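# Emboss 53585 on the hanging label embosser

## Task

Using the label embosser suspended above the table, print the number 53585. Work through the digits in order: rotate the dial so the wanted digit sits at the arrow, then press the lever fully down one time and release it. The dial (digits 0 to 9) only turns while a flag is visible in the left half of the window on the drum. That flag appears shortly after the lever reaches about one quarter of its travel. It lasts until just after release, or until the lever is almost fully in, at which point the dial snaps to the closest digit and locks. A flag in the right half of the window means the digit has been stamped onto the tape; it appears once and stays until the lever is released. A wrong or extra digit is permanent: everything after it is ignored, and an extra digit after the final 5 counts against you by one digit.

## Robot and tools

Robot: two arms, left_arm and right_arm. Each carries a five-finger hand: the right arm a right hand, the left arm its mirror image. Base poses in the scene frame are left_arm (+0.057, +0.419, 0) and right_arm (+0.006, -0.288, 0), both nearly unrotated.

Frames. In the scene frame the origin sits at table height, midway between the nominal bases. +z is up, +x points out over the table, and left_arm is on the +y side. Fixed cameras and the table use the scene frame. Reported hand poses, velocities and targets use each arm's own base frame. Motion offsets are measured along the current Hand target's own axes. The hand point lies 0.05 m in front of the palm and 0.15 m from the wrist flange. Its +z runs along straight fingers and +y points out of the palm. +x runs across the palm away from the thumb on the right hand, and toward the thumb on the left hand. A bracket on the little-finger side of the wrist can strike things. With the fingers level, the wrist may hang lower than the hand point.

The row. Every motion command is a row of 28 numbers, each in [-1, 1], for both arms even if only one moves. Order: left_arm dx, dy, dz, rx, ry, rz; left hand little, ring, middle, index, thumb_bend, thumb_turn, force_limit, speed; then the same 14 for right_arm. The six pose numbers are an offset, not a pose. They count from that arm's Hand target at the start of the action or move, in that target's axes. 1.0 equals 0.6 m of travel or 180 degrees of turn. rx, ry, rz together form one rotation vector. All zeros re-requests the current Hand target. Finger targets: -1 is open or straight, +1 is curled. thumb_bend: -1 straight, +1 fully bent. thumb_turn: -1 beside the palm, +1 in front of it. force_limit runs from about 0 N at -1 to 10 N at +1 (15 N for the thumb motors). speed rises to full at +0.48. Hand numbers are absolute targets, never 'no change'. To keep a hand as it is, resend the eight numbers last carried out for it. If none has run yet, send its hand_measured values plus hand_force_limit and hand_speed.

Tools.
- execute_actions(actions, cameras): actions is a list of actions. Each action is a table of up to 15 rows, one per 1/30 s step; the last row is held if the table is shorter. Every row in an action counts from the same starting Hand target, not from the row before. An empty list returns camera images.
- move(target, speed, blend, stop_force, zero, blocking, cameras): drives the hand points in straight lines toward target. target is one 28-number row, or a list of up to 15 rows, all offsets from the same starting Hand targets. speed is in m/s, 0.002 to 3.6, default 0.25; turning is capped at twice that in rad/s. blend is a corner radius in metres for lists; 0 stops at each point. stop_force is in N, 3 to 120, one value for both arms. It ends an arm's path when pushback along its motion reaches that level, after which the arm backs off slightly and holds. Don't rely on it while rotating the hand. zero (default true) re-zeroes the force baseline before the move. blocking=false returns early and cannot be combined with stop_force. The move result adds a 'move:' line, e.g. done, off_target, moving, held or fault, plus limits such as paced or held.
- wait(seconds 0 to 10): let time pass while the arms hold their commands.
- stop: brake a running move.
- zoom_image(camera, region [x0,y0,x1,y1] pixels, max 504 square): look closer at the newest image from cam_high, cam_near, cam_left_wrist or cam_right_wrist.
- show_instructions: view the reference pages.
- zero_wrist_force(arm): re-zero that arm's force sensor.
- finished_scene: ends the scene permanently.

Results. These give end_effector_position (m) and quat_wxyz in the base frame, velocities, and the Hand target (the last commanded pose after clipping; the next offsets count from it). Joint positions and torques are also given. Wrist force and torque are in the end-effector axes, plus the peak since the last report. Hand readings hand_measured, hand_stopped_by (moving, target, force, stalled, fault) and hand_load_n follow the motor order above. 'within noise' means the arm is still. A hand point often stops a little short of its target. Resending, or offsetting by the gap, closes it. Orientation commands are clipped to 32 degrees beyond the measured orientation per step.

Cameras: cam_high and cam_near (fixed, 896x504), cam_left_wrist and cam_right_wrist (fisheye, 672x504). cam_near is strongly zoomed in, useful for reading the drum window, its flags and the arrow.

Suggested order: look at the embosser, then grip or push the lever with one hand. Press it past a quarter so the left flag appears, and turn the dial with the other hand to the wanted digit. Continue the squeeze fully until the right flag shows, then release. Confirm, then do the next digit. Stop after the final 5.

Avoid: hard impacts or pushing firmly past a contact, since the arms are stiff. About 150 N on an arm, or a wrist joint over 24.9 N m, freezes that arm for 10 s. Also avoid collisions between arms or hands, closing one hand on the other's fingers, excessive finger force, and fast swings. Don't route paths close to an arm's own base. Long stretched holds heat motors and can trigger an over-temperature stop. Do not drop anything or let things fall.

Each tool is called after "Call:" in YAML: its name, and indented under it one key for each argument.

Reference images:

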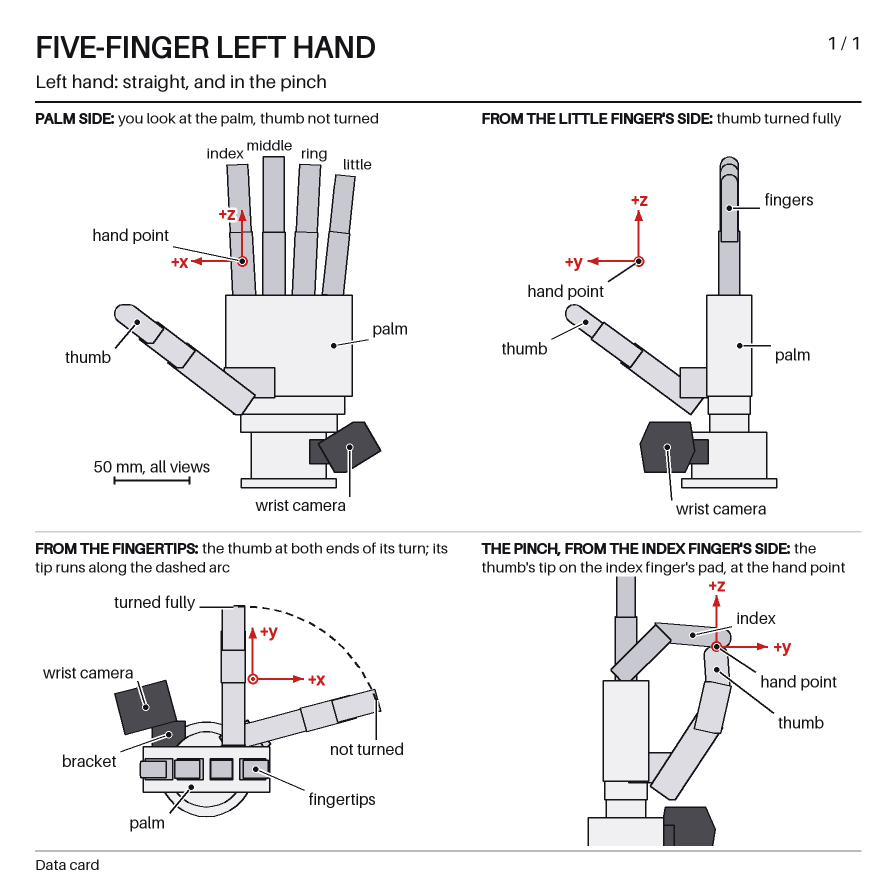

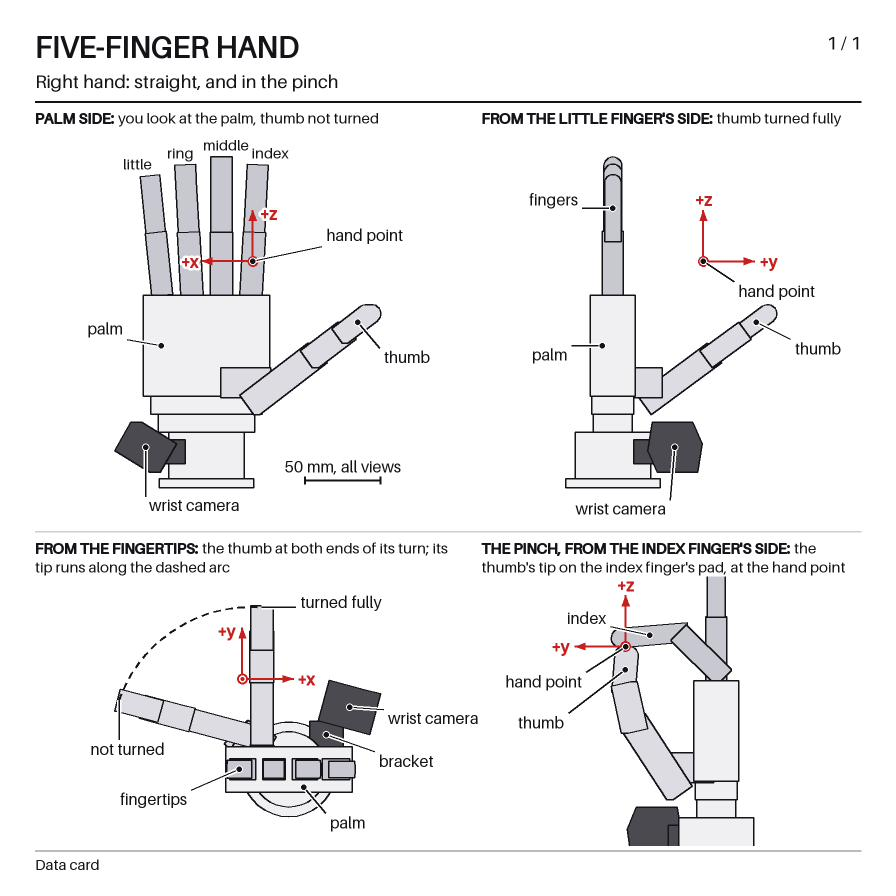

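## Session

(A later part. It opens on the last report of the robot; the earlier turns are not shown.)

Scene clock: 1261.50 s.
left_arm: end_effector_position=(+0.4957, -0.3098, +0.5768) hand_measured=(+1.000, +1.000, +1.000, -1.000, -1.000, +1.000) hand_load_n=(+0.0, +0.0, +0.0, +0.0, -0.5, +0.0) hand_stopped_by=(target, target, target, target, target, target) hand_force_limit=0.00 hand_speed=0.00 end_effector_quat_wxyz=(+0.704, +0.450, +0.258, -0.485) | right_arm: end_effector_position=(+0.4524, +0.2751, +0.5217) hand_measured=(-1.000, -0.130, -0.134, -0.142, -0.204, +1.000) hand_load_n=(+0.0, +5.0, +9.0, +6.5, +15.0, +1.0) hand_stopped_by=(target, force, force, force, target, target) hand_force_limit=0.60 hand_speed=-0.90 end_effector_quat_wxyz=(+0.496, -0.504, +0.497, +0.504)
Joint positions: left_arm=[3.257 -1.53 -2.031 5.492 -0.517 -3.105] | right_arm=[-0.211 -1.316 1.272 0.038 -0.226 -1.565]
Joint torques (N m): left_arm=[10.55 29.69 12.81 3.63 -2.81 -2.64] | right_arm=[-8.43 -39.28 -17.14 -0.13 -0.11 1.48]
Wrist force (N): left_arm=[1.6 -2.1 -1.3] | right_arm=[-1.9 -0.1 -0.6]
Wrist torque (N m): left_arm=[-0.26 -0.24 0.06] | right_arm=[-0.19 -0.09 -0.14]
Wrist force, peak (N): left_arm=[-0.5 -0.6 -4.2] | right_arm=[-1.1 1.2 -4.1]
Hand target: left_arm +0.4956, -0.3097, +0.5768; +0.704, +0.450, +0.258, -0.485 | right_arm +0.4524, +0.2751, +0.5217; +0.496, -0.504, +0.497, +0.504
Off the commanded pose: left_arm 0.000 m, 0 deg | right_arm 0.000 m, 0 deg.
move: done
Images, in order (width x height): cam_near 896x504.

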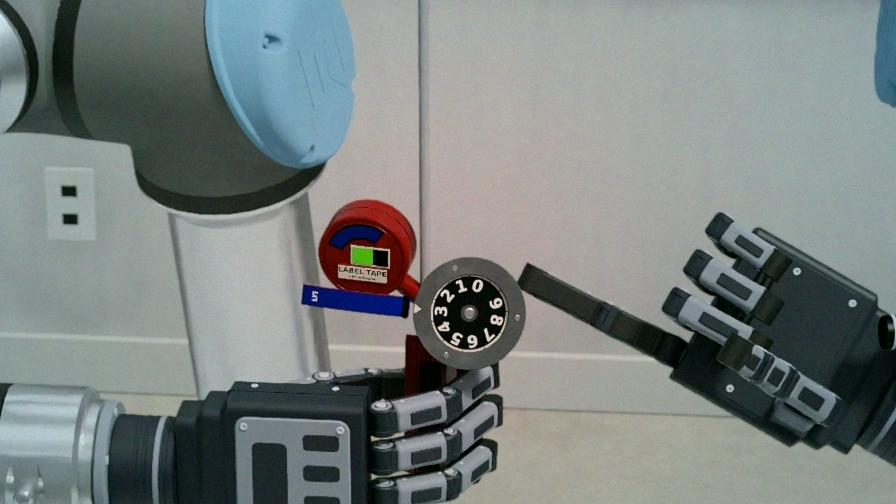

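Call:
execute_actions:
  actions:
    - [[0,0,0,0,0,0,1,1,1,-1,-1,1,0,0, 0,0,0,0,0,0,-1,0.1,0.1,0.1,-0.2,1,1.0,-0.85]]
    - [[0,0,0,0,0,0,1,1,1,-1,-1,1,0,0, 0,0,0,0,0,0,-1,0.13,0.13,0.13,-0.2,1,1.0,-0.85]]
    - [[0,0,0,0,0,0,1,1,1,-1,-1,1,0,0, 0,0,0,0,0,0,-1,0.16,0.16,0.16,-0.2,1,1.0,-0.85]]
    - [[0,0,0,0,0,0,1,1,1,-1,-1,1,0,0, 0,0,0,0,0,0,-1,0.19,0.19,0.19,-0.2,1,1.0,-0.8]]
    - [[0,0,0,0,0,0,1,1,1,-1,-1,1,0,0, 0,0,0,0,0,0,-1,0.22,0.22,0.22,-0.2,1,1.0,-0.75]]
    - [[0,0,0,0,0,0,1,1,1,-1,-1,1,0,0, 0,0,0,0,0,0,-1,0.25,0.25,0.25,-0.2,1,1.0,-0.75]]
  cameras: ["cam_near"]

Call:
zoom_image:
  camera: "cam_near"
  region: [330, 190, 600, 400]

Scene clock: 1271.30 s.
left_arm: end_effector_position=(+0.4956, -0.3097, +0.5768) hand_measured=(+1.000, +1.000, +1.000, -1.000, -1.000, +1.000) hand_load_n=(+0.0, +0.0, +0.0, +0.0, +0.0, +0.0) hand_stopped_by=(target, target, target, target, target, target) hand_force_limit=0.00 hand_speed=0.00 end_effector_quat_wxyz=(+0.704, +0.450, +0.258, -0.485) | right_arm: end_effector_position=(+0.4524, +0.2751, +0.5217) hand_measured=(-1.000, -0.050, -0.066, -0.090, -0.206, +1.000) hand_load_n=(+0.0, +11.0, +16.0, +13.0, +29.5, +2.5) hand_stopped_by=(target, force, force, force, target, target) hand_force_limit=1.00 hand_speed=-0.75 end_effector_quat_wxyz=(+0.496, -0.504, +0.497, +0.504)
Joint positions: left_arm=[3.257 -1.53 -2.031 5.493 -0.517 -3.106] | right_arm=[-0.211 -1.316 1.272 0.038 -0.226 -1.565]
Joint torques (N m): left_arm=[10.06 14.09 16.51 3.48 -2.97 -2.44] | right_arm=[-8.09 -39.03 -17.35 0.09 0 1.47]
Wrist force (N): left_arm=[1.7 -2.1 -1.3] | right_arm=[-1.4 -0.1 -0.4]
Wrist torque (N m): left_arm=[-0.25 -0.23 0.05] | right_arm=[-0.20 -0.10 -0.14]
Wrist force, peak (N): left_arm=[1.8 -2.2 -1.2] | right_arm=[-2.0 0.3 -0.7]
Hand target: left_arm +0.4956, -0.3097, +0.5768; +0.704, +0.450, +0.258, -0.485 | right_arm +0.4524, +0.2751, +0.5217; +0.496, -0.504, +0.497, +0.504
Off the commanded pose: left_arm 0.000 m, 0 deg | right_arm 0.000 m, 0 deg.
Images, in order (width x height): cam_near 896x504.

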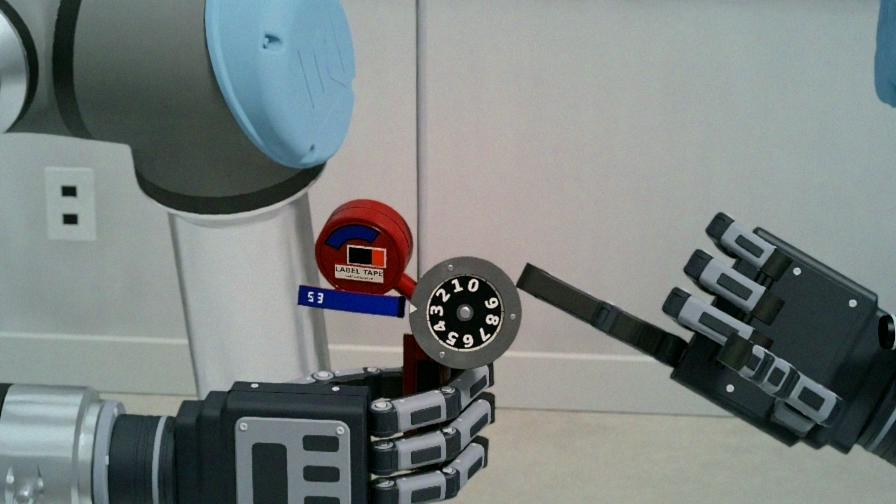

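Scaled by 1.867.

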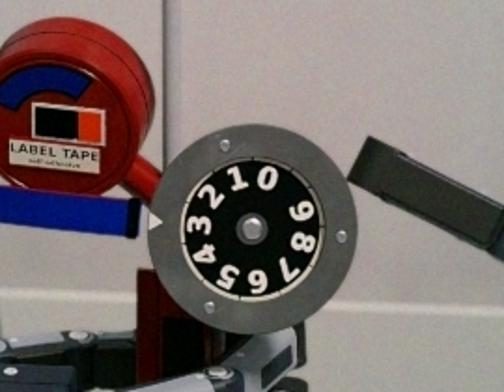

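Call:
execute_actions:
  actions:
    - [[0,0,0,0,0,0,1,1,1,-1,-1,1,0,0, 0,0,0,0,0,0,-1,-0.24,-0.24,-0.24,-0.2,1,0.6,-0.6]]
    - [[0,0,0,0,0,0,1,1,1,-1,-1,1,0,0, 0,0,0,0,0,0,-1,-0.24,-0.24,-0.24,-0.2,1,0.6,-0.6]]
    - [[0,0,0,0,0,0,1,1,1,-1,-1,1,0,0, 0,0,0,0,0,0,-1,-0.24,-0.24,-0.24,-0.2,1,0.6,-0.6]]
    - [[0,0,0,0,0,0,1,1,1,-1,-1,1,0,0, 0,0,0,0,0,0,-1,-0.06,-0.06,-0.06,-0.2,1,0.6,-0.9]]
    - [[0,0,0,0,0,0,1,1,1,-1,-1,1,0,0, 0,0,0,0,0,0,-1,-0.06,-0.06,-0.06,-0.2,1,0.6,-0.9]]
    - [[0,0,0,0,0,0,1,1,1,-1,-1,1,0,0, 0,0,0,0,0,0,-1,-0.04,-0.04,-0.04,-0.2,1,0.6,-0.9]]
  cameras: ["cam_near"]

Call:
zoom_image:
  camera: "cam_near"
  region: [330, 190, 600, 400]

Scene clock: 1285.97 s.
left_arm: end_effector_position=(+0.4956, -0.3097, +0.5768) hand_measured=(+1.000, +1.000, +1.000, -1.000, -1.000, +1.000) hand_load_n=(+0.0, +0.5, +0.0, +0.0, +0.0, +0.0) hand_stopped_by=(target, target, target, target, target, target) hand_force_limit=0.00 hand_speed=0.00 end_effector_quat_wxyz=(+0.704, +0.450, +0.258, -0.485) | right_arm: end_effector_position=(+0.4524, +0.2751, +0.5217) hand_measured=(-1.000, -0.130, -0.134, -0.142, -0.204, +1.000) hand_load_n=(+0.0, +3.5, +8.5, +10.5, +16.0, -2.0) hand_stopped_by=(target, force, force, force, target, target) hand_force_limit=0.60 hand_speed=-0.90 end_effector_quat_wxyz=(+0.496, -0.504, +0.497, +0.504)
Joint positions: left_arm=[3.257 -1.53 -2.031 5.493 -0.517 -3.106] | right_arm=[-0.211 -1.316 1.272 0.038 -0.226 -1.565]
Joint torques (N m): left_arm=[9.53 11.21 22.86 3.46 -2.73 -2.27] | right_arm=[-7.41 -39.03 -17.69 0.06 -0.04 1.63]
Wrist force (N): left_arm=[1.6 -2.1 -1.3] | right_arm=[-1.7 0.0 -0.5]
Wrist torque (N m): left_arm=[-0.26 -0.23 0.05] | right_arm=[-0.17 -0.07 -0.15]
Wrist force, peak (N): left_arm=[1.7 -2.4 -1.2] | right_arm=[-2.1 0.1 -0.5]
Hand target: left_arm +0.4956, -0.3097, +0.5768; +0.704, +0.450, +0.258, -0.485 | right_arm +0.4524, +0.2751, +0.5217; +0.496, -0.504, +0.497, +0.504
Off the commanded pose: left_arm 0.000 m, 0 deg | right_arm 0.000 m, 0 deg.
Images, in order (width x height): cam_near 896x504.

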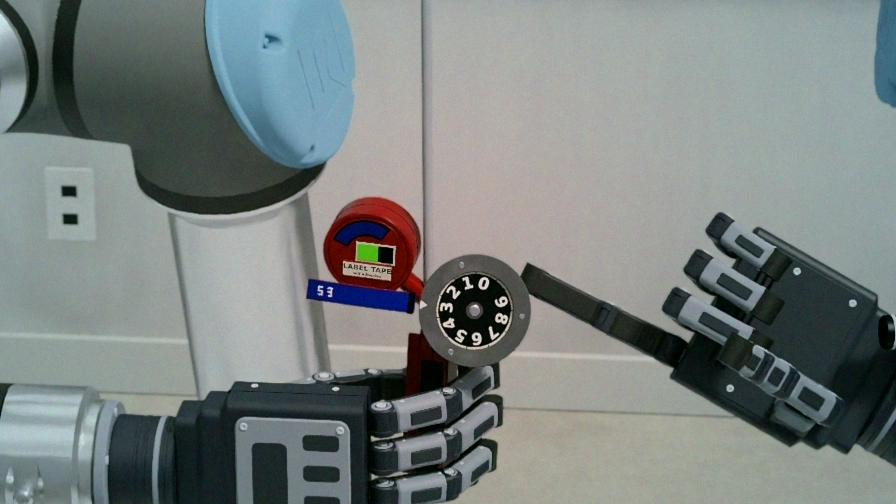

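Scaled by 1.867.

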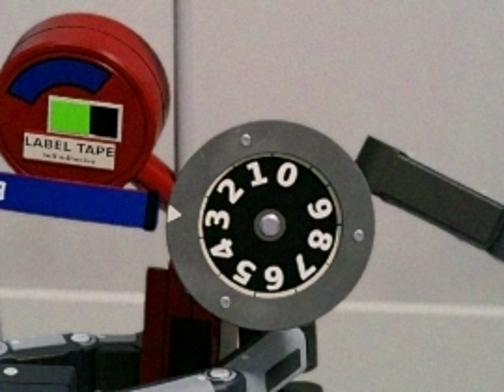

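Call:
move:
  target:
    - [-0.00752,0,0.02032,0,0,0,1,1,1,-1,-1,1,0,0, 0,0,0,0,0,0,-1,-0.04,-0.04,-0.04,-0.2,1,0.6,-0.9]
    - [0.00695,0,0.02235,0,0,0,1,1,1,-1,-1,1,0,0, 0,0,0,0,0,0,-1,-0.04,-0.04,-0.04,-0.2,1,0.6,-0.9]
    - [0.0078,0,0.01417,0,0,0,1,1,1,-1,-1,1,0,0, 0,0,0,0,0,0,-1,-0.04,-0.04,-0.04,-0.2,1,0.6,-0.9]
    - [0.01055,0,0.00662,0,0,0,1,1,1,-1,-1,1,0,0, 0,0,0,0,0,0,-1,-0.04,-0.04,-0.04,-0.2,1,0.6,-0.9]
    - [0.0153,0,-0.00017,0,0,0,1,1,1,-1,-1,1,0,0, 0,0,0,0,0,0,-1,-0.04,-0.04,-0.04,-0.2,1,0.6,-0.9]
    - [0.02075,0,-0.00475,0,0,0,1,1,1,-1,-1,1,0,0, 0,0,0,0,0,0,-1,-0.04,-0.04,-0.04,-0.2,1,0.6,-0.9]
    - [0.02402,0,-0.00675,0,0,0,1,1,1,-1,-1,1,0,0, 0,0,0,0,0,0,-1,-0.04,-0.04,-0.04,-0.2,1,0.6,-0.9]
  speed: [0.05,0.03,0.025,0.025,0.025,0.025,0.025]
  stop_force: 18
  blend: [0.001,0.0005,0.001,0.001,0.001,0.001,0]
  cameras: ["cam_near"]

Call:
zoom_image:
  camera: "cam_near"
  region: [330, 190, 600, 400]

Scene clock: 1321.13 s.
left_arm: end_effector_position=(+0.5016, -0.3127, +0.5634) hand_measured=(+1.000, +1.000, +1.000, -1.000, -1.000, +1.000) hand_load_n=(+0.0, +0.0, +0.0, +0.0, +0.0, +0.0) hand_stopped_by=(target, target, target, target, target, target) hand_force_limit=0.00 hand_speed=0.00 end_effector_quat_wxyz=(+0.704, +0.450, +0.258, -0.485) | right_arm: end_effector_position=(+0.4524, +0.2751, +0.5217) hand_measured=(-1.000, -0.130, -0.134, -0.142, -0.204, +1.000) hand_load_n=(+0.0, +3.5, +9.5, +9.0, +17.5, -2.0) hand_stopped_by=(target, force, force, force, target, target) hand_force_limit=0.60 hand_speed=-0.90 end_effector_quat_wxyz=(+0.496, -0.504, +0.497, +0.504)
Joint positions: left_arm=[3.249 -1.558 -2.038 5.514 -0.514 -3.09] | right_arm=[-0.211 -1.316 1.272 0.038 -0.226 -1.565]
Joint torques (N m): left_arm=[9.78 9.45 11.56 3.55 -2.84 -2.42] | right_arm=[-7.98 -38.52 -18.41 0.12 -0.01 1.45]
Wrist force (N): left_arm=[0.7 -2.1 -1.5] | right_arm=[-1.6 -0.4 -0.9]
Wrist torque (N m): left_arm=[-0.22 -0.26 0.01] | right_arm=[-0.18 -0.13 -0.12]
Wrist force, peak (N): left_arm=[-5.4 2.6 -1.9] | right_arm=[5.1 1.2 -4.2]
Hand target: left_arm +0.5016, -0.3127, +0.5634; +0.704, +0.450, +0.258, -0.485 | right_arm +0.4524, +0.2751, +0.5217; +0.496, -0.504, +0.497, +0.504
Off the commanded pose: left_arm 0.000 m, 0 deg | right_arm 0.000 m, 0 deg.
move: done
Images, in order (width x height): cam_near 896x504.

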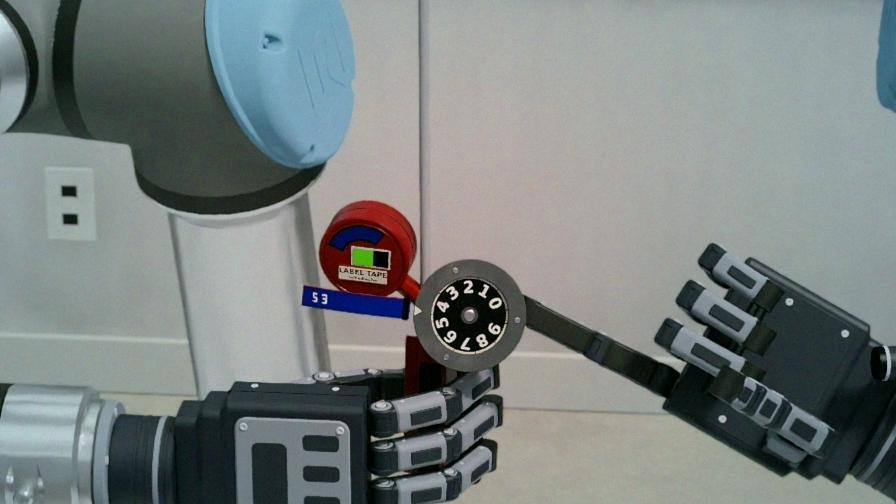

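Scaled by 1.867.

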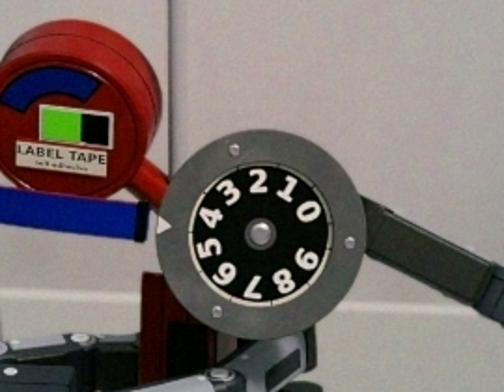

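Call:
move:
  target:
    - [-0.00537,0,-0.00863,0,0,0,1,1,1,-1,-1,1,0,0, 0,0,0,0,0,0,-1,-0.04,-0.04,-0.04,-0.2,1,0.6,-0.9]
    - [-0.02125,0,0.00785,0,0,0,1,1,1,-1,-1,1,0,0, 0,0,0,0,0,0,-1,-0.04,-0.04,-0.04,-0.2,1,0.6,-0.9]
    - [-0.01038,0,0.01368,0,0,0,1,1,1,-1,-1,1,0,0, 0,0,0,0,0,0,-1,-0.04,-0.04,-0.04,-0.2,1,0.6,-0.9]
    - [-0.00695,0,0.00863,0,0,0,1,1,1,-1,-1,1,0,0, 0,0,0,0,0,0,-1,-0.04,-0.04,-0.04,-0.2,1,0.6,-0.9]
    - [-0.0025,0,0.00433,0,0,0,1,1,1,-1,-1,1,0,0, 0,0,0,0,0,0,-1,-0.04,-0.04,-0.04,-0.2,1,0.6,-0.9]
  speed: [0.05,0.06,0.03,0.025,0.025]
  stop_force: 18
  blend: [0.001,0.002,0.0005,0.001,0]
  cameras: ["cam_near"]

Call:
zoom_image:
  camera: "cam_near"
  region: [330, 190, 600, 400]

Scene clock: 1334.93 s.
left_arm: end_effector_position=(+0.5009, -0.3143, +0.5658) hand_measured=(+1.000, +1.000, +1.000, -1.000, -1.000, +1.000) hand_load_n=(+0.5, +0.0, +0.0, +0.0, +0.0, +0.0) hand_stopped_by=(target, target, target, target, target, target) hand_force_limit=0.00 hand_speed=0.00 end_effector_quat_wxyz=(+0.704, +0.450, +0.258, -0.485) | right_arm: end_effector_position=(+0.4524, +0.2751, +0.5217) hand_measured=(-1.000, -0.130, -0.134, -0.142, -0.204, +1.000) hand_load_n=(+0.0, +4.0, +10.0, +7.5, +19.5, -2.0) hand_stopped_by=(target, force, force, force, target, target) hand_force_limit=0.60 hand_speed=-0.90 end_effector_quat_wxyz=(+0.496, -0.504, +0.497, +0.504)
Joint positions: left_arm=[3.246 -1.553 -2.034 5.5 -0.513 -3.083] | right_arm=[-0.211 -1.316 1.272 0.038 -0.226 -1.565]
Joint torques (N m): left_arm=[10.15 8.27 11.89 3.47 -2.61 -2.27] | right_arm=[-7.85 -38.3 -18.01 0.16 0.1 1.38]
Wrist force (N): left_arm=[0.0 -3.4 -2.6] | right_arm=[-1.6 -2.3 -2.5]
Wrist torque (N m): left_arm=[-0.09 -0.33 -0.05] | right_arm=[-0.14 -0.18 -0.08]
Wrist force, peak (N): left_arm=[0.4 -3.8 -3.2] | right_arm=[-2.3 -2.0 -2.6]
Hand target: left_arm +0.5009, -0.3143, +0.5658; +0.704, +0.450, +0.258, -0.485 | right_arm +0.4524, +0.2751, +0.5217; +0.496, -0.504, +0.497, +0.504
Off the commanded pose: left_arm 0.000 m, 0 deg | right_arm 0.000 m, 0 deg.
move: done
Images, in order (width x height): cam_near 896x504.

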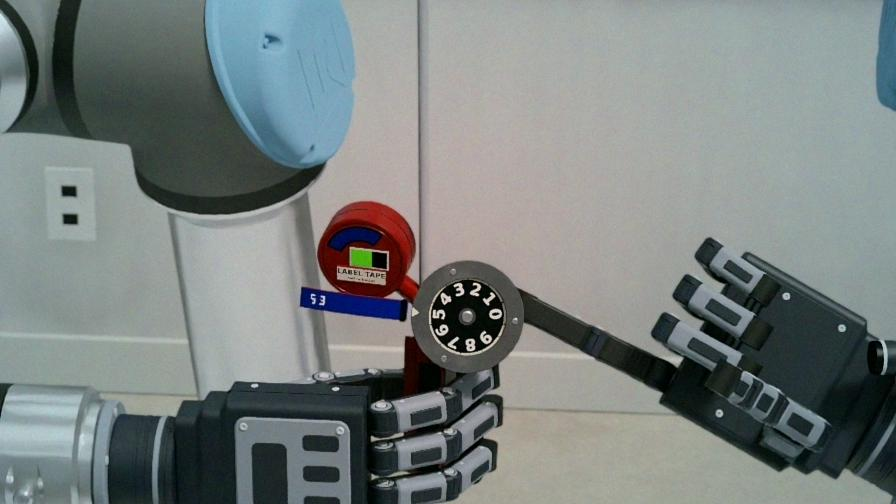

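Scaled by 1.867.

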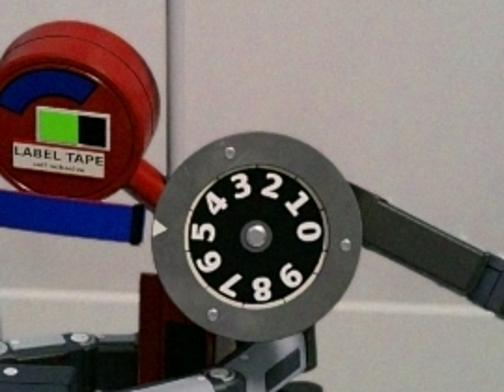

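Call:
move:
  target: [-0.0067,0,-0.0115,0,0,0,1,1,1,-1,-1,1,0,0, 0,0,0,0,0,0,-1,-0.04,-0.04,-0.04,-0.2,1,0.6,-0.9]
  speed: 0.05
  cameras: ["cam_near"]

Call:
zoom_image:
  camera: "cam_near"
  region: [330, 190, 600, 400]

Scene clock: 1341.63 s.
left_arm: end_effector_position=(+0.4997, -0.3064, +0.5659) hand_measured=(+1.000, +1.000, +1.000, -1.000, -1.000, +1.000) hand_load_n=(+0.0, +0.0, +0.0, +0.0, +0.0, +0.5) hand_stopped_by=(target, target, target, target, target, target) hand_force_limit=0.00 hand_speed=0.00 end_effector_quat_wxyz=(+0.704, +0.450, +0.258, -0.485) | right_arm: end_effector_position=(+0.4524, +0.2751, +0.5217) hand_measured=(-1.000, -0.130, -0.134, -0.142, -0.204, +1.000) hand_load_n=(+0.0, +3.5, +10.0, +9.0, +16.5, -2.0) hand_stopped_by=(target, force, force, force, target, target) hand_force_limit=0.60 hand_speed=-0.90 end_effector_quat_wxyz=(+0.496, -0.504, +0.497, +0.504)
Joint positions: left_arm=[3.264 -1.553 -2.042 5.537 -0.519 -3.117] | right_arm=[-0.211 -1.316 1.272 0.038 -0.226 -1.565]
Joint torques (N m): left_arm=[9.9 23.88 12.21 3.45 -2.87 -2.32] | right_arm=[-7.42 -38.01 -18.66 0.16 0.11 1.37]
Wrist force (N): left_arm=[1.5 -2.1 -1.2] | right_arm=[-1.5 -0.1 -0.5]
Wrist torque (N m): left_arm=[-0.26 -0.21 0.04] | right_arm=[-0.18 -0.09 -0.15]
Wrist force, peak (N): left_arm=[0.8 -4.0 -3.0] | right_arm=[-2.3 -2.2 -2.5]
Hand target: left_arm +0.4998, -0.3064, +0.5658; +0.704, +0.450, +0.258, -0.485 | right_arm +0.4524, +0.2751, +0.5217; +0.496, -0.504, +0.497, +0.504
Off the commanded pose: left_arm 0.000 m, 0 deg | right_arm 0.000 m, 0 deg.
move: done
Images, in order (width x height): cam_near 896x504.

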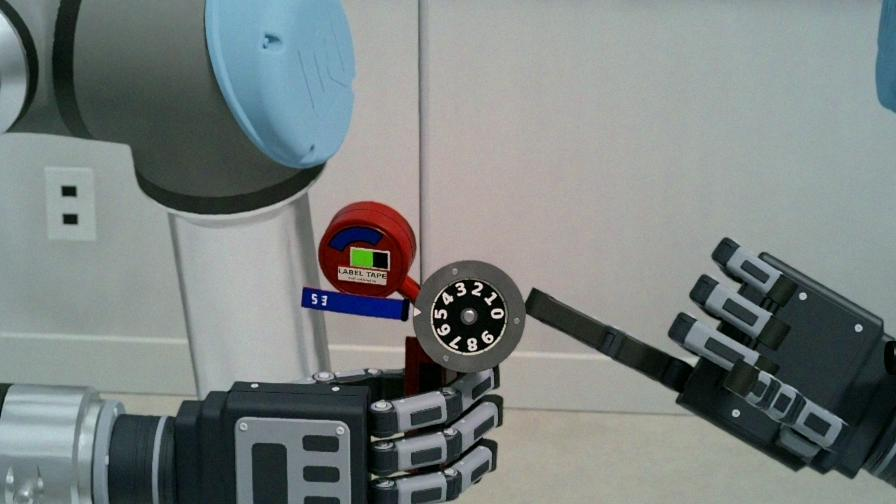

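Scaled by 1.867.

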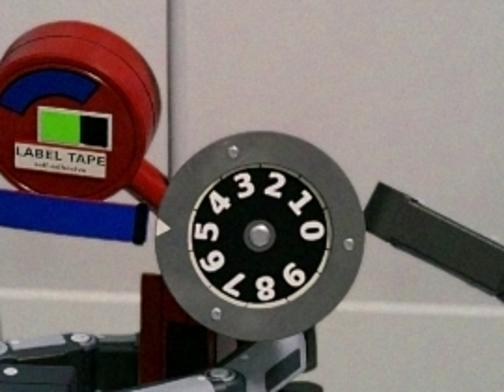

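Call:
execute_actions:
  actions:
    - [[0,0,0,0,0,0,1,1,1,-1,-1,1,0,0, 0,0,0,0,0,0,-1,0.1,0.1,0.1,-0.2,1,1.0,-0.85]]
    - [[0,0,0,0,0,0,1,1,1,-1,-1,1,0,0, 0,0,0,0,0,0,-1,0.13,0.13,0.13,-0.2,1,1.0,-0.85]]
    - [[0,0,0,0,0,0,1,1,1,-1,-1,1,0,0, 0,0,0,0,0,0,-1,0.16,0.16,0.16,-0.2,1,1.0,-0.85]]
    - [[0,0,0,0,0,0,1,1,1,-1,-1,1,0,0, 0,0,0,0,0,0,-1,0.19,0.19,0.19,-0.2,1,1.0,-0.8]]
    - [[0,0,0,0,0,0,1,1,1,-1,-1,1,0,0, 0,0,0,0,0,0,-1,0.22,0.22,0.22,-0.2,1,1.0,-0.75]]
    - [[0,0,0,0,0,0,1,1,1,-1,-1,1,0,0, 0,0,0,0,0,0,-1,0.25,0.25,0.25,-0.2,1,1.0,-0.75]]
  cameras: ["cam_near"]

Call:
zoom_image:
  camera: "cam_near"
  region: [290, 190, 560, 400]

Scene clock: 1350.87 s.
left_arm: end_effector_position=(+0.4998, -0.3064, +0.5658) hand_measured=(+1.000, +1.000, +1.000, -1.000, -1.000, +1.000) hand_load_n=(+0.0, +0.0, +0.0, +0.0, +0.0, +0.0) hand_stopped_by=(target, target, target, target, target, target) hand_force_limit=0.00 hand_speed=0.00 end_effector_quat_wxyz=(+0.704, +0.450, +0.258, -0.485) | right_arm: end_effector_position=(+0.4524, +0.2751, +0.5217) hand_measured=(-1.000, -0.048, -0.070, -0.102, -0.206, +1.000) hand_load_n=(+0.0, +9.5, +16.5, +11.0, +27.5, +1.5) hand_stopped_by=(target, force, force, force, target, target) hand_force_limit=1.00 hand_speed=-0.75 end_effector_quat_wxyz=(+0.496, -0.504, +0.497, +0.504)
Joint positions: left_arm=[3.264 -1.553 -2.043 5.538 -0.519 -3.118] | right_arm=[-0.211 -1.316 1.272 0.038 -0.226 -1.565]
Joint torques (N m): left_arm=[9.38 10.5 18.23 3.42 -2.73 -2.46] | right_arm=[-8.15 -37.63 -17.54 0.33 0.03 1.39]
Wrist force (N): left_arm=[1.3 -1.9 -1.0] | right_arm=[-1.5 0.0 -0.4]
Wrist torque (N m): left_arm=[-0.25 -0.18 0.03] | right_arm=[-0.18 -0.11 -0.14]
Wrist force, peak (N): left_arm=[1.7 -2.4 -1.4] | right_arm=[-2.2 -0.1 -0.3]
Hand target: left_arm +0.4998, -0.3064, +0.5658; +0.704, +0.450, +0.258, -0.485 | right_arm +0.4524, +0.2751, +0.5217; +0.496, -0.504, +0.497, +0.504
Off the commanded pose: left_arm 0.000 m, 0 deg | right_arm 0.000 m, 0 deg.
Images, in order (width x height): cam_near 896x504.

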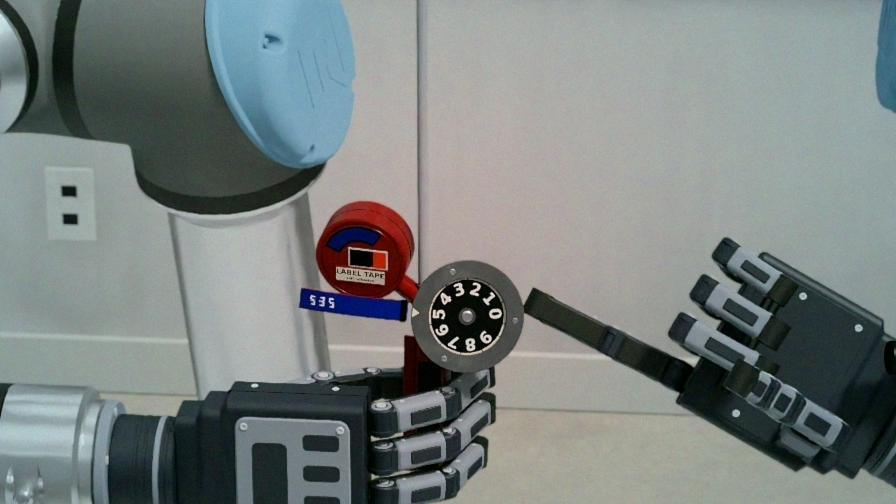

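Scaled by 1.867.

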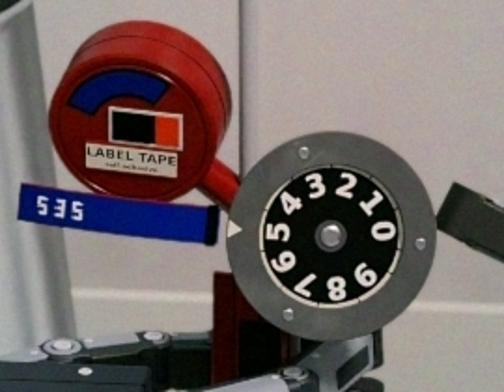

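Call:
execute_actions:
  actions:
    - [[0,0,0,0,0,0,1,1,1,-1,-1,1,0,0, 0,0,0,0,0,0,-1,-0.24,-0.24,-0.24,-0.2,1,0.6,-0.6]]
    - [[0,0,0,0,0,0,1,1,1,-1,-1,1,0,0, 0,0,0,0,0,0,-1,-0.24,-0.24,-0.24,-0.2,1,0.6,-0.6]]
    - [[0,0,0,0,0,0,1,1,1,-1,-1,1,0,0, 0,0,0,0,0,0,-1,-0.24,-0.24,-0.24,-0.2,1,0.6,-0.6]]
    - [[0,0,0,0,0,0,1,1,1,-1,-1,1,0,0, 0,0,0,0,0,0,-1,-0.06,-0.06,-0.06,-0.2,1,0.6,-0.9]]
    - [[0,0,0,0,0,0,1,1,1,-1,-1,1,0,0, 0,0,0,0,0,0,-1,-0.06,-0.06,-0.06,-0.2,1,0.6,-0.9]]
    - [[0,0,0,0,0,0,1,1,1,-1,-1,1,0,0, 0,0,0,0,0,0,-1,-0.04,-0.04,-0.04,-0.2,1,0.6,-0.9]]
  cameras: ["cam_near"]

Call:
zoom_image:
  camera: "cam_near"
  region: [330, 190, 600, 400]

Scene clock: 1362.67 s.
left_arm: end_effector_position=(+0.4998, -0.3064, +0.5658) hand_measured=(+1.000, +1.000, +1.000, -1.000, -1.000, +1.000) hand_load_n=(+0.0, +0.0, +0.0, +0.0, +0.0, +0.0) hand_stopped_by=(target, target, target, target, target, target) hand_force_limit=0.00 hand_speed=0.00 end_effector_quat_wxyz=(+0.704, +0.450, +0.258, -0.485) | right_arm: end_effector_position=(+0.4524, +0.2751, +0.5217) hand_measured=(-1.000, -0.130, -0.134, -0.142, -0.204, +1.000) hand_load_n=(+0.0, +4.5, +9.5, +9.0, +16.0, -1.0) hand_stopped_by=(target, force, force, force, target, target) hand_force_limit=0.60 hand_speed=-0.90 end_effector_quat_wxyz=(+0.496, -0.504, +0.497, +0.504)
Joint positions: left_arm=[3.264 -1.553 -2.043 5.538 -0.519 -3.118] | right_arm=[-0.211 -1.316 1.272 0.038 -0.226 -1.565]
Joint torques (N m): left_arm=[10.85 9.52 22.52 3.5 -2.84 -2.29] | right_arm=[-7.25 -37.32 -19.04 0.32 0.28 1.51]
Wrist force (N): left_arm=[1.4 -2.0 -1.3] | right_arm=[-1.8 0.0 -0.7]
Wrist torque (N m): left_arm=[-0.24 -0.22 0.04] | right_arm=[-0.18 -0.12 -0.13]
Wrist force, peak (N): left_arm=[1.7 -2.2 -1.6] | right_arm=[-2.0 0.1 -0.6]
Hand target: left_arm +0.4998, -0.3064, +0.5658; +0.704, +0.450, +0.258, -0.485 | right_arm +0.4524, +0.2751, +0.5217; +0.496, -0.504, +0.497, +0.504
Off the commanded pose: left_arm 0.000 m, 0 deg | right_arm 0.000 m, 0 deg.
Images, in order (width x height): cam_near 896x504.

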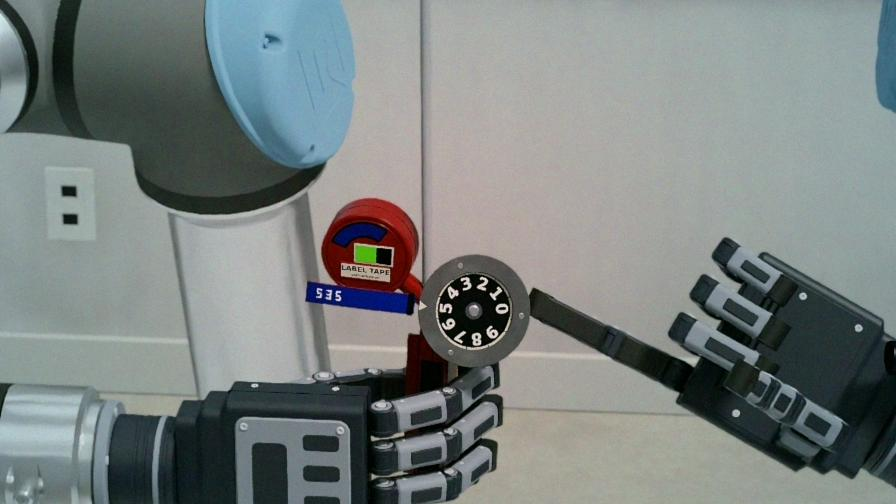

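Scaled by 1.867.

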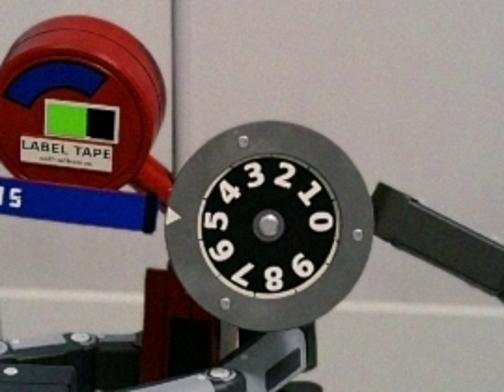

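Call:
move:
  target:
    - [-0.0165,0,0.00742,0,0,0,1,1,1,-1,-1,1,0,0, 0,0,0,0,0,0,-1,-0.04,-0.04,-0.04,-0.2,1,0.6,-0.9]
    - [-0.02213,0,0.03433,0,0,0,1,1,1,-1,-1,1,0,0, 0,0,0,0,0,0,-1,-0.04,-0.04,-0.04,-0.2,1,0.6,-0.9]
    - [-0.00767,0,0.03638,0,0,0,1,1,1,-1,-1,1,0,0, 0,0,0,0,0,0,-1,-0.04,-0.04,-0.04,-0.2,1,0.6,-0.9]
    - [-0.00682,0,0.02818,0,0,0,1,1,1,-1,-1,1,0,0, 0,0,0,0,0,0,-1,-0.04,-0.04,-0.04,-0.2,1,0.6,-0.9]
    - [-0.00407,0,0.02063,0,0,0,1,1,1,-1,-1,1,0,0, 0,0,0,0,0,0,-1,-0.04,-0.04,-0.04,-0.2,1,0.6,-0.9]
    - [0.00068,0,0.01385,0,0,0,1,1,1,-1,-1,1,0,0, 0,0,0,0,0,0,-1,-0.04,-0.04,-0.04,-0.2,1,0.6,-0.9]
    - [0.00613,0,0.00927,0,0,0,1,1,1,-1,-1,1,0,0, 0,0,0,0,0,0,-1,-0.04,-0.04,-0.04,-0.2,1,0.6,-0.9]
    - [0.0094,0,0.00728,0,0,0,1,1,1,-1,-1,1,0,0, 0,0,0,0,0,0,-1,-0.04,-0.04,-0.04,-0.2,1,0.6,-0.9]
  speed: [0.05,0.05,0.03,0.025,0.025,0.025,0.025,0.025]
  stop_force: 18
  blend: [0.003,0.001,0.0005,0.001,0.001,0.001,0.001,0]
  cameras: ["cam_near"]

Call:
zoom_image:
  camera: "cam_near"
  region: [330, 190, 600, 400]

Scene clock: 1382.90 s.
left_arm: end_effector_position=(+0.5017, -0.3128, +0.5633) hand_measured=(+1.000, +1.000, +1.000, -1.000, -1.000, +1.000) hand_load_n=(+0.0, +0.0, +0.0, +0.0, +0.0, +0.0) hand_stopped_by=(target, target, target, target, target, target) hand_force_limit=0.00 hand_speed=0.00 end_effector_quat_wxyz=(+0.704, +0.450, +0.258, -0.485) | right_arm: end_effector_position=(+0.4524, +0.2751, +0.5217) hand_measured=(-1.000, -0.130, -0.134, -0.142, -0.204, +1.000) hand_load_n=(+0.0, +3.5, +10.0, +8.0, +17.0, -1.0) hand_stopped_by=(target, force, force, force, target, target) hand_force_limit=0.60 hand_speed=-0.90 end_effector_quat_wxyz=(+0.496, -0.504, +0.497, +0.504)
Joint positions: left_arm=[3.249 -1.558 -2.038 5.514 -0.514 -3.089] | right_arm=[-0.211 -1.316 1.272 0.038 -0.226 -1.565]
Joint torques (N m): left_arm=[10.58 9.69 11.92 3.57 -2.8 -2.42] | right_arm=[-6.79 -37.18 -18.35 0.35 0.4 1.31]
Wrist force (N): left_arm=[1.0 -2.1 -1.5] | right_arm=[-1.5 -0.2 -1.1]
Wrist torque (N m): left_arm=[-0.23 -0.24 0.01] | right_arm=[-0.16 -0.11 -0.13]
Wrist force, peak (N): left_arm=[-4.4 1.8 -2.2] | right_arm=[4.8 0.9 -4.2]
Hand target: left_arm +0.5017, -0.3128, +0.5633; +0.704, +0.450, +0.258, -0.485 | right_arm +0.4524, +0.2751, +0.5217; +0.496, -0.504, +0.497, +0.504
Off the commanded pose: left_arm 0.000 m, 0 deg | right_arm 0.000 m, 0 deg.
move: done
Images, in order (width x height): cam_near 896x504.

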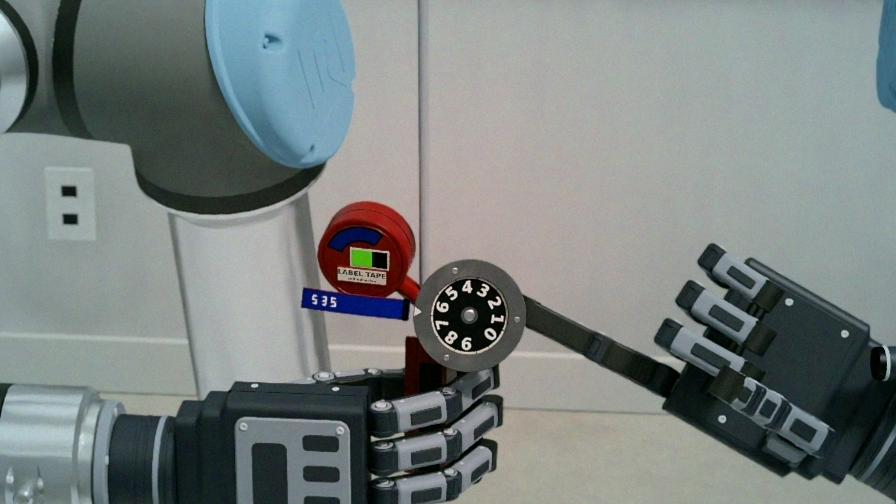

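Scaled by 1.867.

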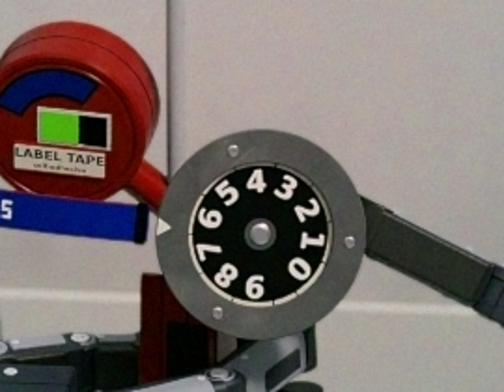

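Call:
move:
  target:
    - [-0.00537,0,-0.00863,0,0,0,1,1,1,-1,-1,1,0,0, 0,0,0,0,0,0,-1,-0.04,-0.04,-0.04,-0.2,1,0.6,-0.9]
    - [-0.02227,0,0.00977,0,0,0,1,1,1,-1,-1,1,0,0, 0,0,0,0,0,0,-1,-0.04,-0.04,-0.04,-0.2,1,0.6,-0.9]
    - [-0.02585,0,0.03322,0,0,0,1,1,1,-1,-1,1,0,0, 0,0,0,0,0,0,-1,-0.04,-0.04,-0.04,-0.2,1,0.6,-0.9]
    - [-0.01357,0,0.0315,0,0,0,1,1,1,-1,-1,1,0,0, 0,0,0,0,0,0,-1,-0.04,-0.04,-0.04,-0.2,1,0.6,-0.9]
    - [-0.01372,0,0.0239,0,0,0,1,1,1,-1,-1,1,0,0, 0,0,0,0,0,0,-1,-0.04,-0.04,-0.04,-0.2,1,0.6,-0.9]
    - [-0.0121,0,0.01738,0,0,0,1,1,1,-1,-1,1,0,0, 0,0,0,0,0,0,-1,-0.04,-0.04,-0.04,-0.2,1,0.6,-0.9]
    - [-0.00943,0,0.01198,0,0,0,1,1,1,-1,-1,1,0,0, 0,0,0,0,0,0,-1,-0.04,-0.04,-0.04,-0.2,1,0.6,-0.9]
    - [-0.00562,0,0.0071,0,0,0,1,1,1,-1,-1,1,0,0, 0,0,0,0,0,0,-1,-0.04,-0.04,-0.04,-0.2,1,0.6,-0.9]
    - [-0.00172,0,0.00368,0,0,0,1,1,1,-1,-1,1,0,0, 0,0,0,0,0,0,-1,-0.04,-0.04,-0.04,-0.2,1,0.6,-0.9]
  speed: [0.05,0.05,0.05,0.03,0.025,0.025,0.025,0.025,0.025]
  stop_force: 18
  blend: [0.001,0.003,0.001,0.0005,0.001,0.001,0.001,0.001,0]
  cameras: ["cam_near"]

Call:
zoom_image:
  camera: "cam_near"
  region: [330, 190, 600, 400]

Scene clock: 1407.27 s.
left_arm: end_effector_position=(+0.5011, -0.3143, +0.5652) hand_measured=(+1.000, +1.000, +1.000, -1.000, -1.000, +1.000) hand_load_n=(+0.0, +0.0, +0.0, +0.0, +0.0, +0.5) hand_stopped_by=(target, target, target, target, target, target) hand_force_limit=0.00 hand_speed=0.00 end_effector_quat_wxyz=(+0.704, +0.450, +0.258, -0.485) | right_arm: end_effector_position=(+0.4524, +0.2751, +0.5217) hand_measured=(-1.000, -0.130, -0.134, -0.142, -0.204, +1.000) hand_load_n=(+0.0, +2.5, +11.0, +8.0, +17.0, -1.0) hand_stopped_by=(target, force, force, force, target, target) hand_force_limit=0.60 hand_speed=-0.90 end_effector_quat_wxyz=(+0.496, -0.504, +0.497, +0.504)
Joint positions: left_arm=[3.246 -1.555 -2.035 5.502 -0.513 -3.083] | right_arm=[-0.211 -1.316 1.272 0.038 -0.226 -1.565]
Joint torques (N m): left_arm=[10.85 10.41 12.65 3.65 -2.79 -2.35] | right_arm=[-7.35 -36.86 -19.56 0.61 0.42 1.32]
Wrist force (N): left_arm=[1.6 -2.0 -1.3] | right_arm=[-1.2 -0.5 -0.7]
Wrist torque (N m): left_arm=[-0.22 -0.27 0.04] | right_arm=[-0.20 -0.12 -0.13]
Wrist force, peak (N): left_arm=[-3.7 0.1 -0.7] | right_arm=[3.3 0.1 -2.8]
Hand target: left_arm +0.5011, -0.3143, +0.5652; +0.704, +0.450, +0.258, -0.485 | right_arm +0.4524, +0.2751, +0.5217; +0.496, -0.504, +0.497, +0.504
Off the commanded pose: left_arm 0.000 m, 0 deg | right_arm 0.000 m, 0 deg.
move: done
Images, in order (width x height): cam_near 896x504.

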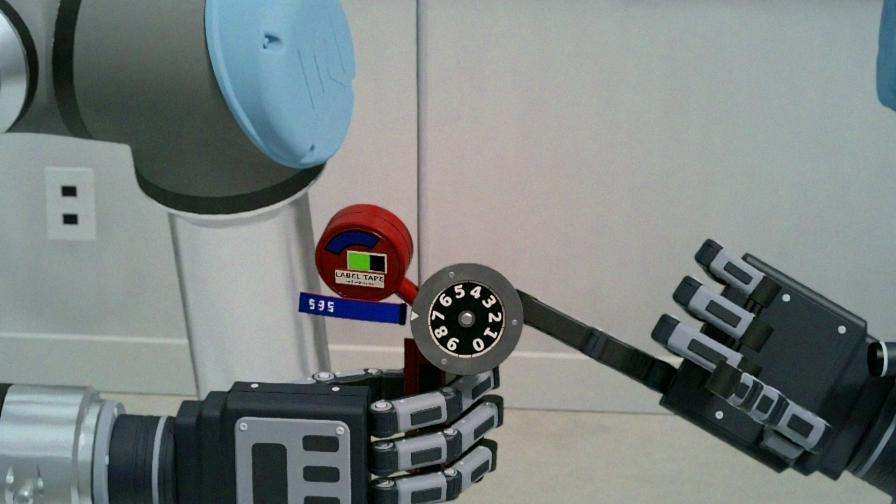

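Scaled by 1.867.

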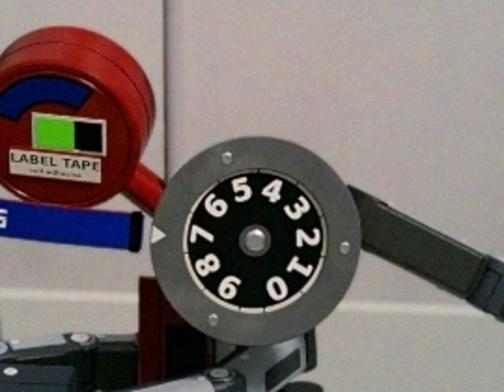

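Call:
move:
  target:
    - [-0.00673,0,-0.00767,0,0,0,1,1,1,-1,-1,1,0,0, 0,0,0,0,0,0,-1,-0.04,-0.04,-0.04,-0.2,1,0.6,-0.9]
    - [-0.01898,0,0.01077,0,0,0,1,1,1,-1,-1,1,0,0, 0,0,0,0,0,0,-1,-0.04,-0.04,-0.04,-0.2,1,0.6,-0.9]
    - [-0.0071,0,0.01468,0,0,0,1,1,1,-1,-1,1,0,0, 0,0,0,0,0,0,-1,-0.04,-0.04,-0.04,-0.2,1,0.6,-0.9]
    - [-0.00468,0,0.00907,0,0,0,1,1,1,-1,-1,1,0,0, 0,0,0,0,0,0,-1,-0.04,-0.04,-0.04,-0.2,1,0.6,-0.9]
    - [-0.00102,0,0.00425,0,0,0,1,1,1,-1,-1,1,0,0, 0,0,0,0,0,0,-1,-0.04,-0.04,-0.04,-0.2,1,0.6,-0.9]
    - [0.00377,0,0.00052,0,0,0,1,1,1,-1,-1,1,0,0, 0,0,0,0,0,0,-1,-0.04,-0.04,-0.04,-0.2,1,0.6,-0.9]
  speed: [0.05,0.06,0.03,0.025,0.025,0.025]
  stop_force: 18
  blend: [0.002,0.002,0.0005,0.001,0.001,0]
  cameras: ["cam_near"]

Call:
zoom_image:
  camera: "cam_near"
  region: [330, 190, 600, 400]

Scene clock: 1422.37 s.
left_arm: end_effector_position=(+0.5020, -0.3156, +0.5635) hand_measured=(+1.000, +1.000, +1.000, -1.000, -1.000, +1.000) hand_load_n=(+0.0, +0.0, +0.0, +0.0, +0.0, +0.0) hand_stopped_by=(target, target, target, target, target, target) hand_force_limit=0.00 hand_speed=0.00 end_effector_quat_wxyz=(+0.704, +0.450, +0.258, -0.485) | right_arm: end_effector_position=(+0.4524, +0.2751, +0.5217) hand_measured=(-1.000, -0.130, -0.134, -0.142, -0.204, +1.000) hand_load_n=(+0.0, +2.0, +11.5, +7.0, +18.0, -0.5) hand_stopped_by=(target, force, force, force, target, target) hand_force_limit=0.60 hand_speed=-0.90 end_effector_quat_wxyz=(+0.496, -0.504, +0.497, +0.504)
Joint positions: left_arm=[3.243 -1.558 -2.034 5.5 -0.512 -3.077] | right_arm=[-0.211 -1.316 1.272 0.038 -0.226 -1.565]
Joint torques (N m): left_arm=[9.93 9.01 12.65 3.44 -2.62 -2.46] | right_arm=[-7.67 -37.03 -19.61 0.46 0.3 1.3]
Wrist force (N): left_arm=[0.5 -2.8 -1.8] | right_arm=[-1.0 -1.1 -1.5]
Wrist torque (N m): left_arm=[-0.23 -0.28 -0.01] | right_arm=[-0.16 -0.14 -0.11]
Wrist force, peak (N): left_arm=[0.5 -3.2 -2.2] | right_arm=[1.1 -1.6 -2.0]
Hand target: left_arm +0.5020, -0.3156, +0.5635; +0.704, +0.450, +0.258, -0.485 | right_arm +0.4524, +0.2751, +0.5217; +0.496, -0.504, +0.497, +0.504
Off the commanded pose: left_arm 0.000 m, 0 deg | right_arm 0.000 m, 0 deg.
move: done
Images, in order (width x height): cam_near 896x504.

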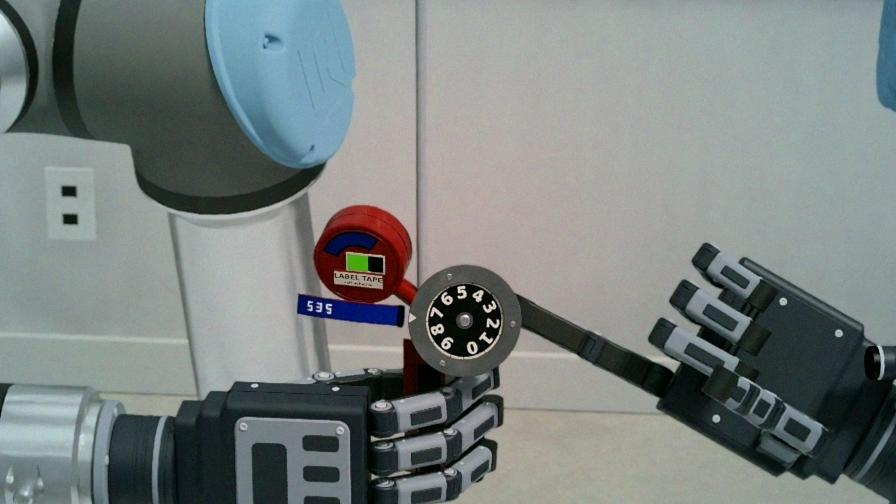

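Scaled by 1.867.

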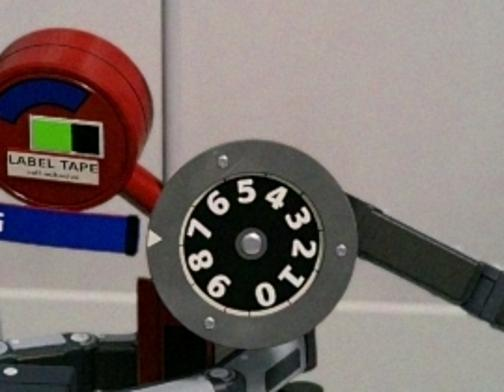

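Call:
move:
  target:
    - [-0.00575,0,-0.00765,0,0,0,1,1,1,-1,-1,1,0,0, 0,0,0,0,0,0,-1,-0.04,-0.04,-0.04,-0.2,1,0.6,-0.9]
    - [-0.02,0,0.01135,0,0,0,1,1,1,-1,-1,1,0,0, 0,0,0,0,0,0,-1,-0.04,-0.04,-0.04,-0.2,1,0.6,-0.9]
    - [-0.00728,0,0.01537,0,0,0,1,1,1,-1,-1,1,0,0, 0,0,0,0,0,0,-1,-0.04,-0.04,-0.04,-0.2,1,0.6,-0.9]
    - [-0.00468,0,0.0104,0,0,0,1,1,1,-1,-1,1,0,0, 0,0,0,0,0,0,-1,-0.04,-0.04,-0.04,-0.2,1,0.6,-0.9]
    - [-0.0013,0,0.00575,0,0,0,1,1,1,-1,-1,1,0,0, 0,0,0,0,0,0,-1,-0.04,-0.04,-0.04,-0.2,1,0.6,-0.9]
    - [0.00182,0,0.0028,0,0,0,1,1,1,-1,-1,1,0,0, 0,0,0,0,0,0,-1,-0.04,-0.04,-0.04,-0.2,1,0.6,-0.9]
  speed: [0.05,0.06,0.03,0.025,0.025,0.025]
  stop_force: 18
  blend: [0.002,0.002,0.0005,0.001,0.001,0]
  cameras: ["cam_near"]

Call:
zoom_image:
  camera: "cam_near"
  region: [330, 190, 600, 400]

Scene clock: 1440.20 s.
left_arm: end_effector_position=(+0.5023, -0.3175, +0.5634) hand_measured=(+1.000, +1.000, +1.000, -1.000, -1.000, +1.000) hand_load_n=(+0.0, +0.0, +0.0, +0.0, +0.0, +0.0) hand_stopped_by=(target, target, target, target, target, target) hand_force_limit=0.00 hand_speed=0.00 end_effector_quat_wxyz=(+0.704, +0.450, +0.258, -0.485) | right_arm: end_effector_position=(+0.4524, +0.2751, +0.5217) hand_measured=(-1.000, -0.130, -0.134, -0.142, -0.204, +1.000) hand_load_n=(+0.0, +1.0, +12.5, +7.0, +17.5, -0.5) hand_stopped_by=(target, force, force, force, target, target) hand_force_limit=0.60 hand_speed=-0.90 end_effector_quat_wxyz=(+0.496, -0.504, +0.497, +0.504)
Joint positions: left_arm=[3.238 -1.559 -2.032 5.491 -0.511 -3.069] | right_arm=[-0.211 -1.316 1.272 0.038 -0.226 -1.565]
Joint torques (N m): left_arm=[10.2 9.92 12.3 3.6 -2.63 -2.32] | right_arm=[-6.24 -36.86 -20.19 0.67 0.12 1.12]
Wrist force (N): left_arm=[0.9 -2.2 -1.6] | right_arm=[-0.8 -0.6 -1.1]
Wrist torque (N m): left_arm=[-0.23 -0.26 -0.01] | right_arm=[-0.18 -0.14 -0.13]
Wrist force, peak (N): left_arm=[0.8 -3.0 -2.2] | right_arm=[1.6 -1.1 -2.7]
Hand target: left_arm +0.5023, -0.3175, +0.5634; +0.704, +0.450, +0.258, -0.485 | right_arm +0.4524, +0.2751, +0.5217; +0.496, -0.504, +0.497, +0.504
Off the commanded pose: left_arm 0.000 m, 0 deg | right_arm 0.000 m, 0 deg.
move: done
Images, in order (width x height): cam_near 896x504.

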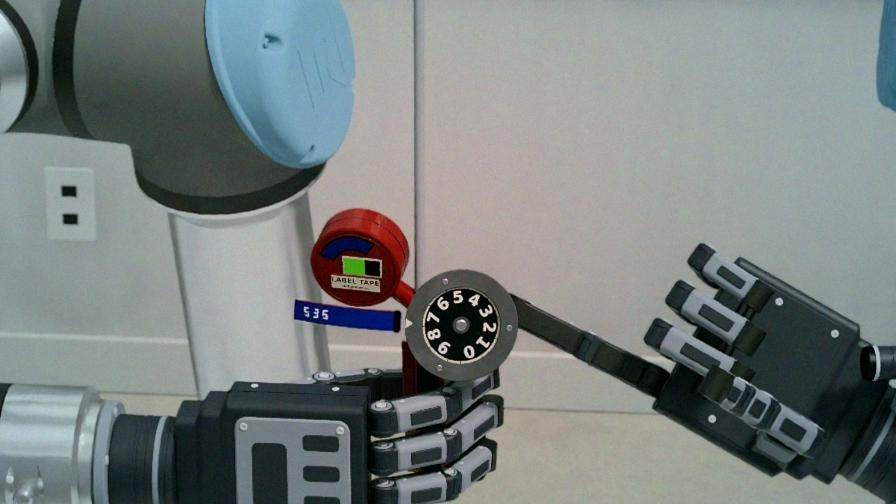

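Scaled by 1.867.

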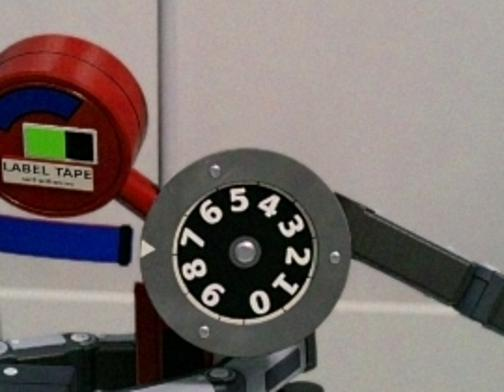

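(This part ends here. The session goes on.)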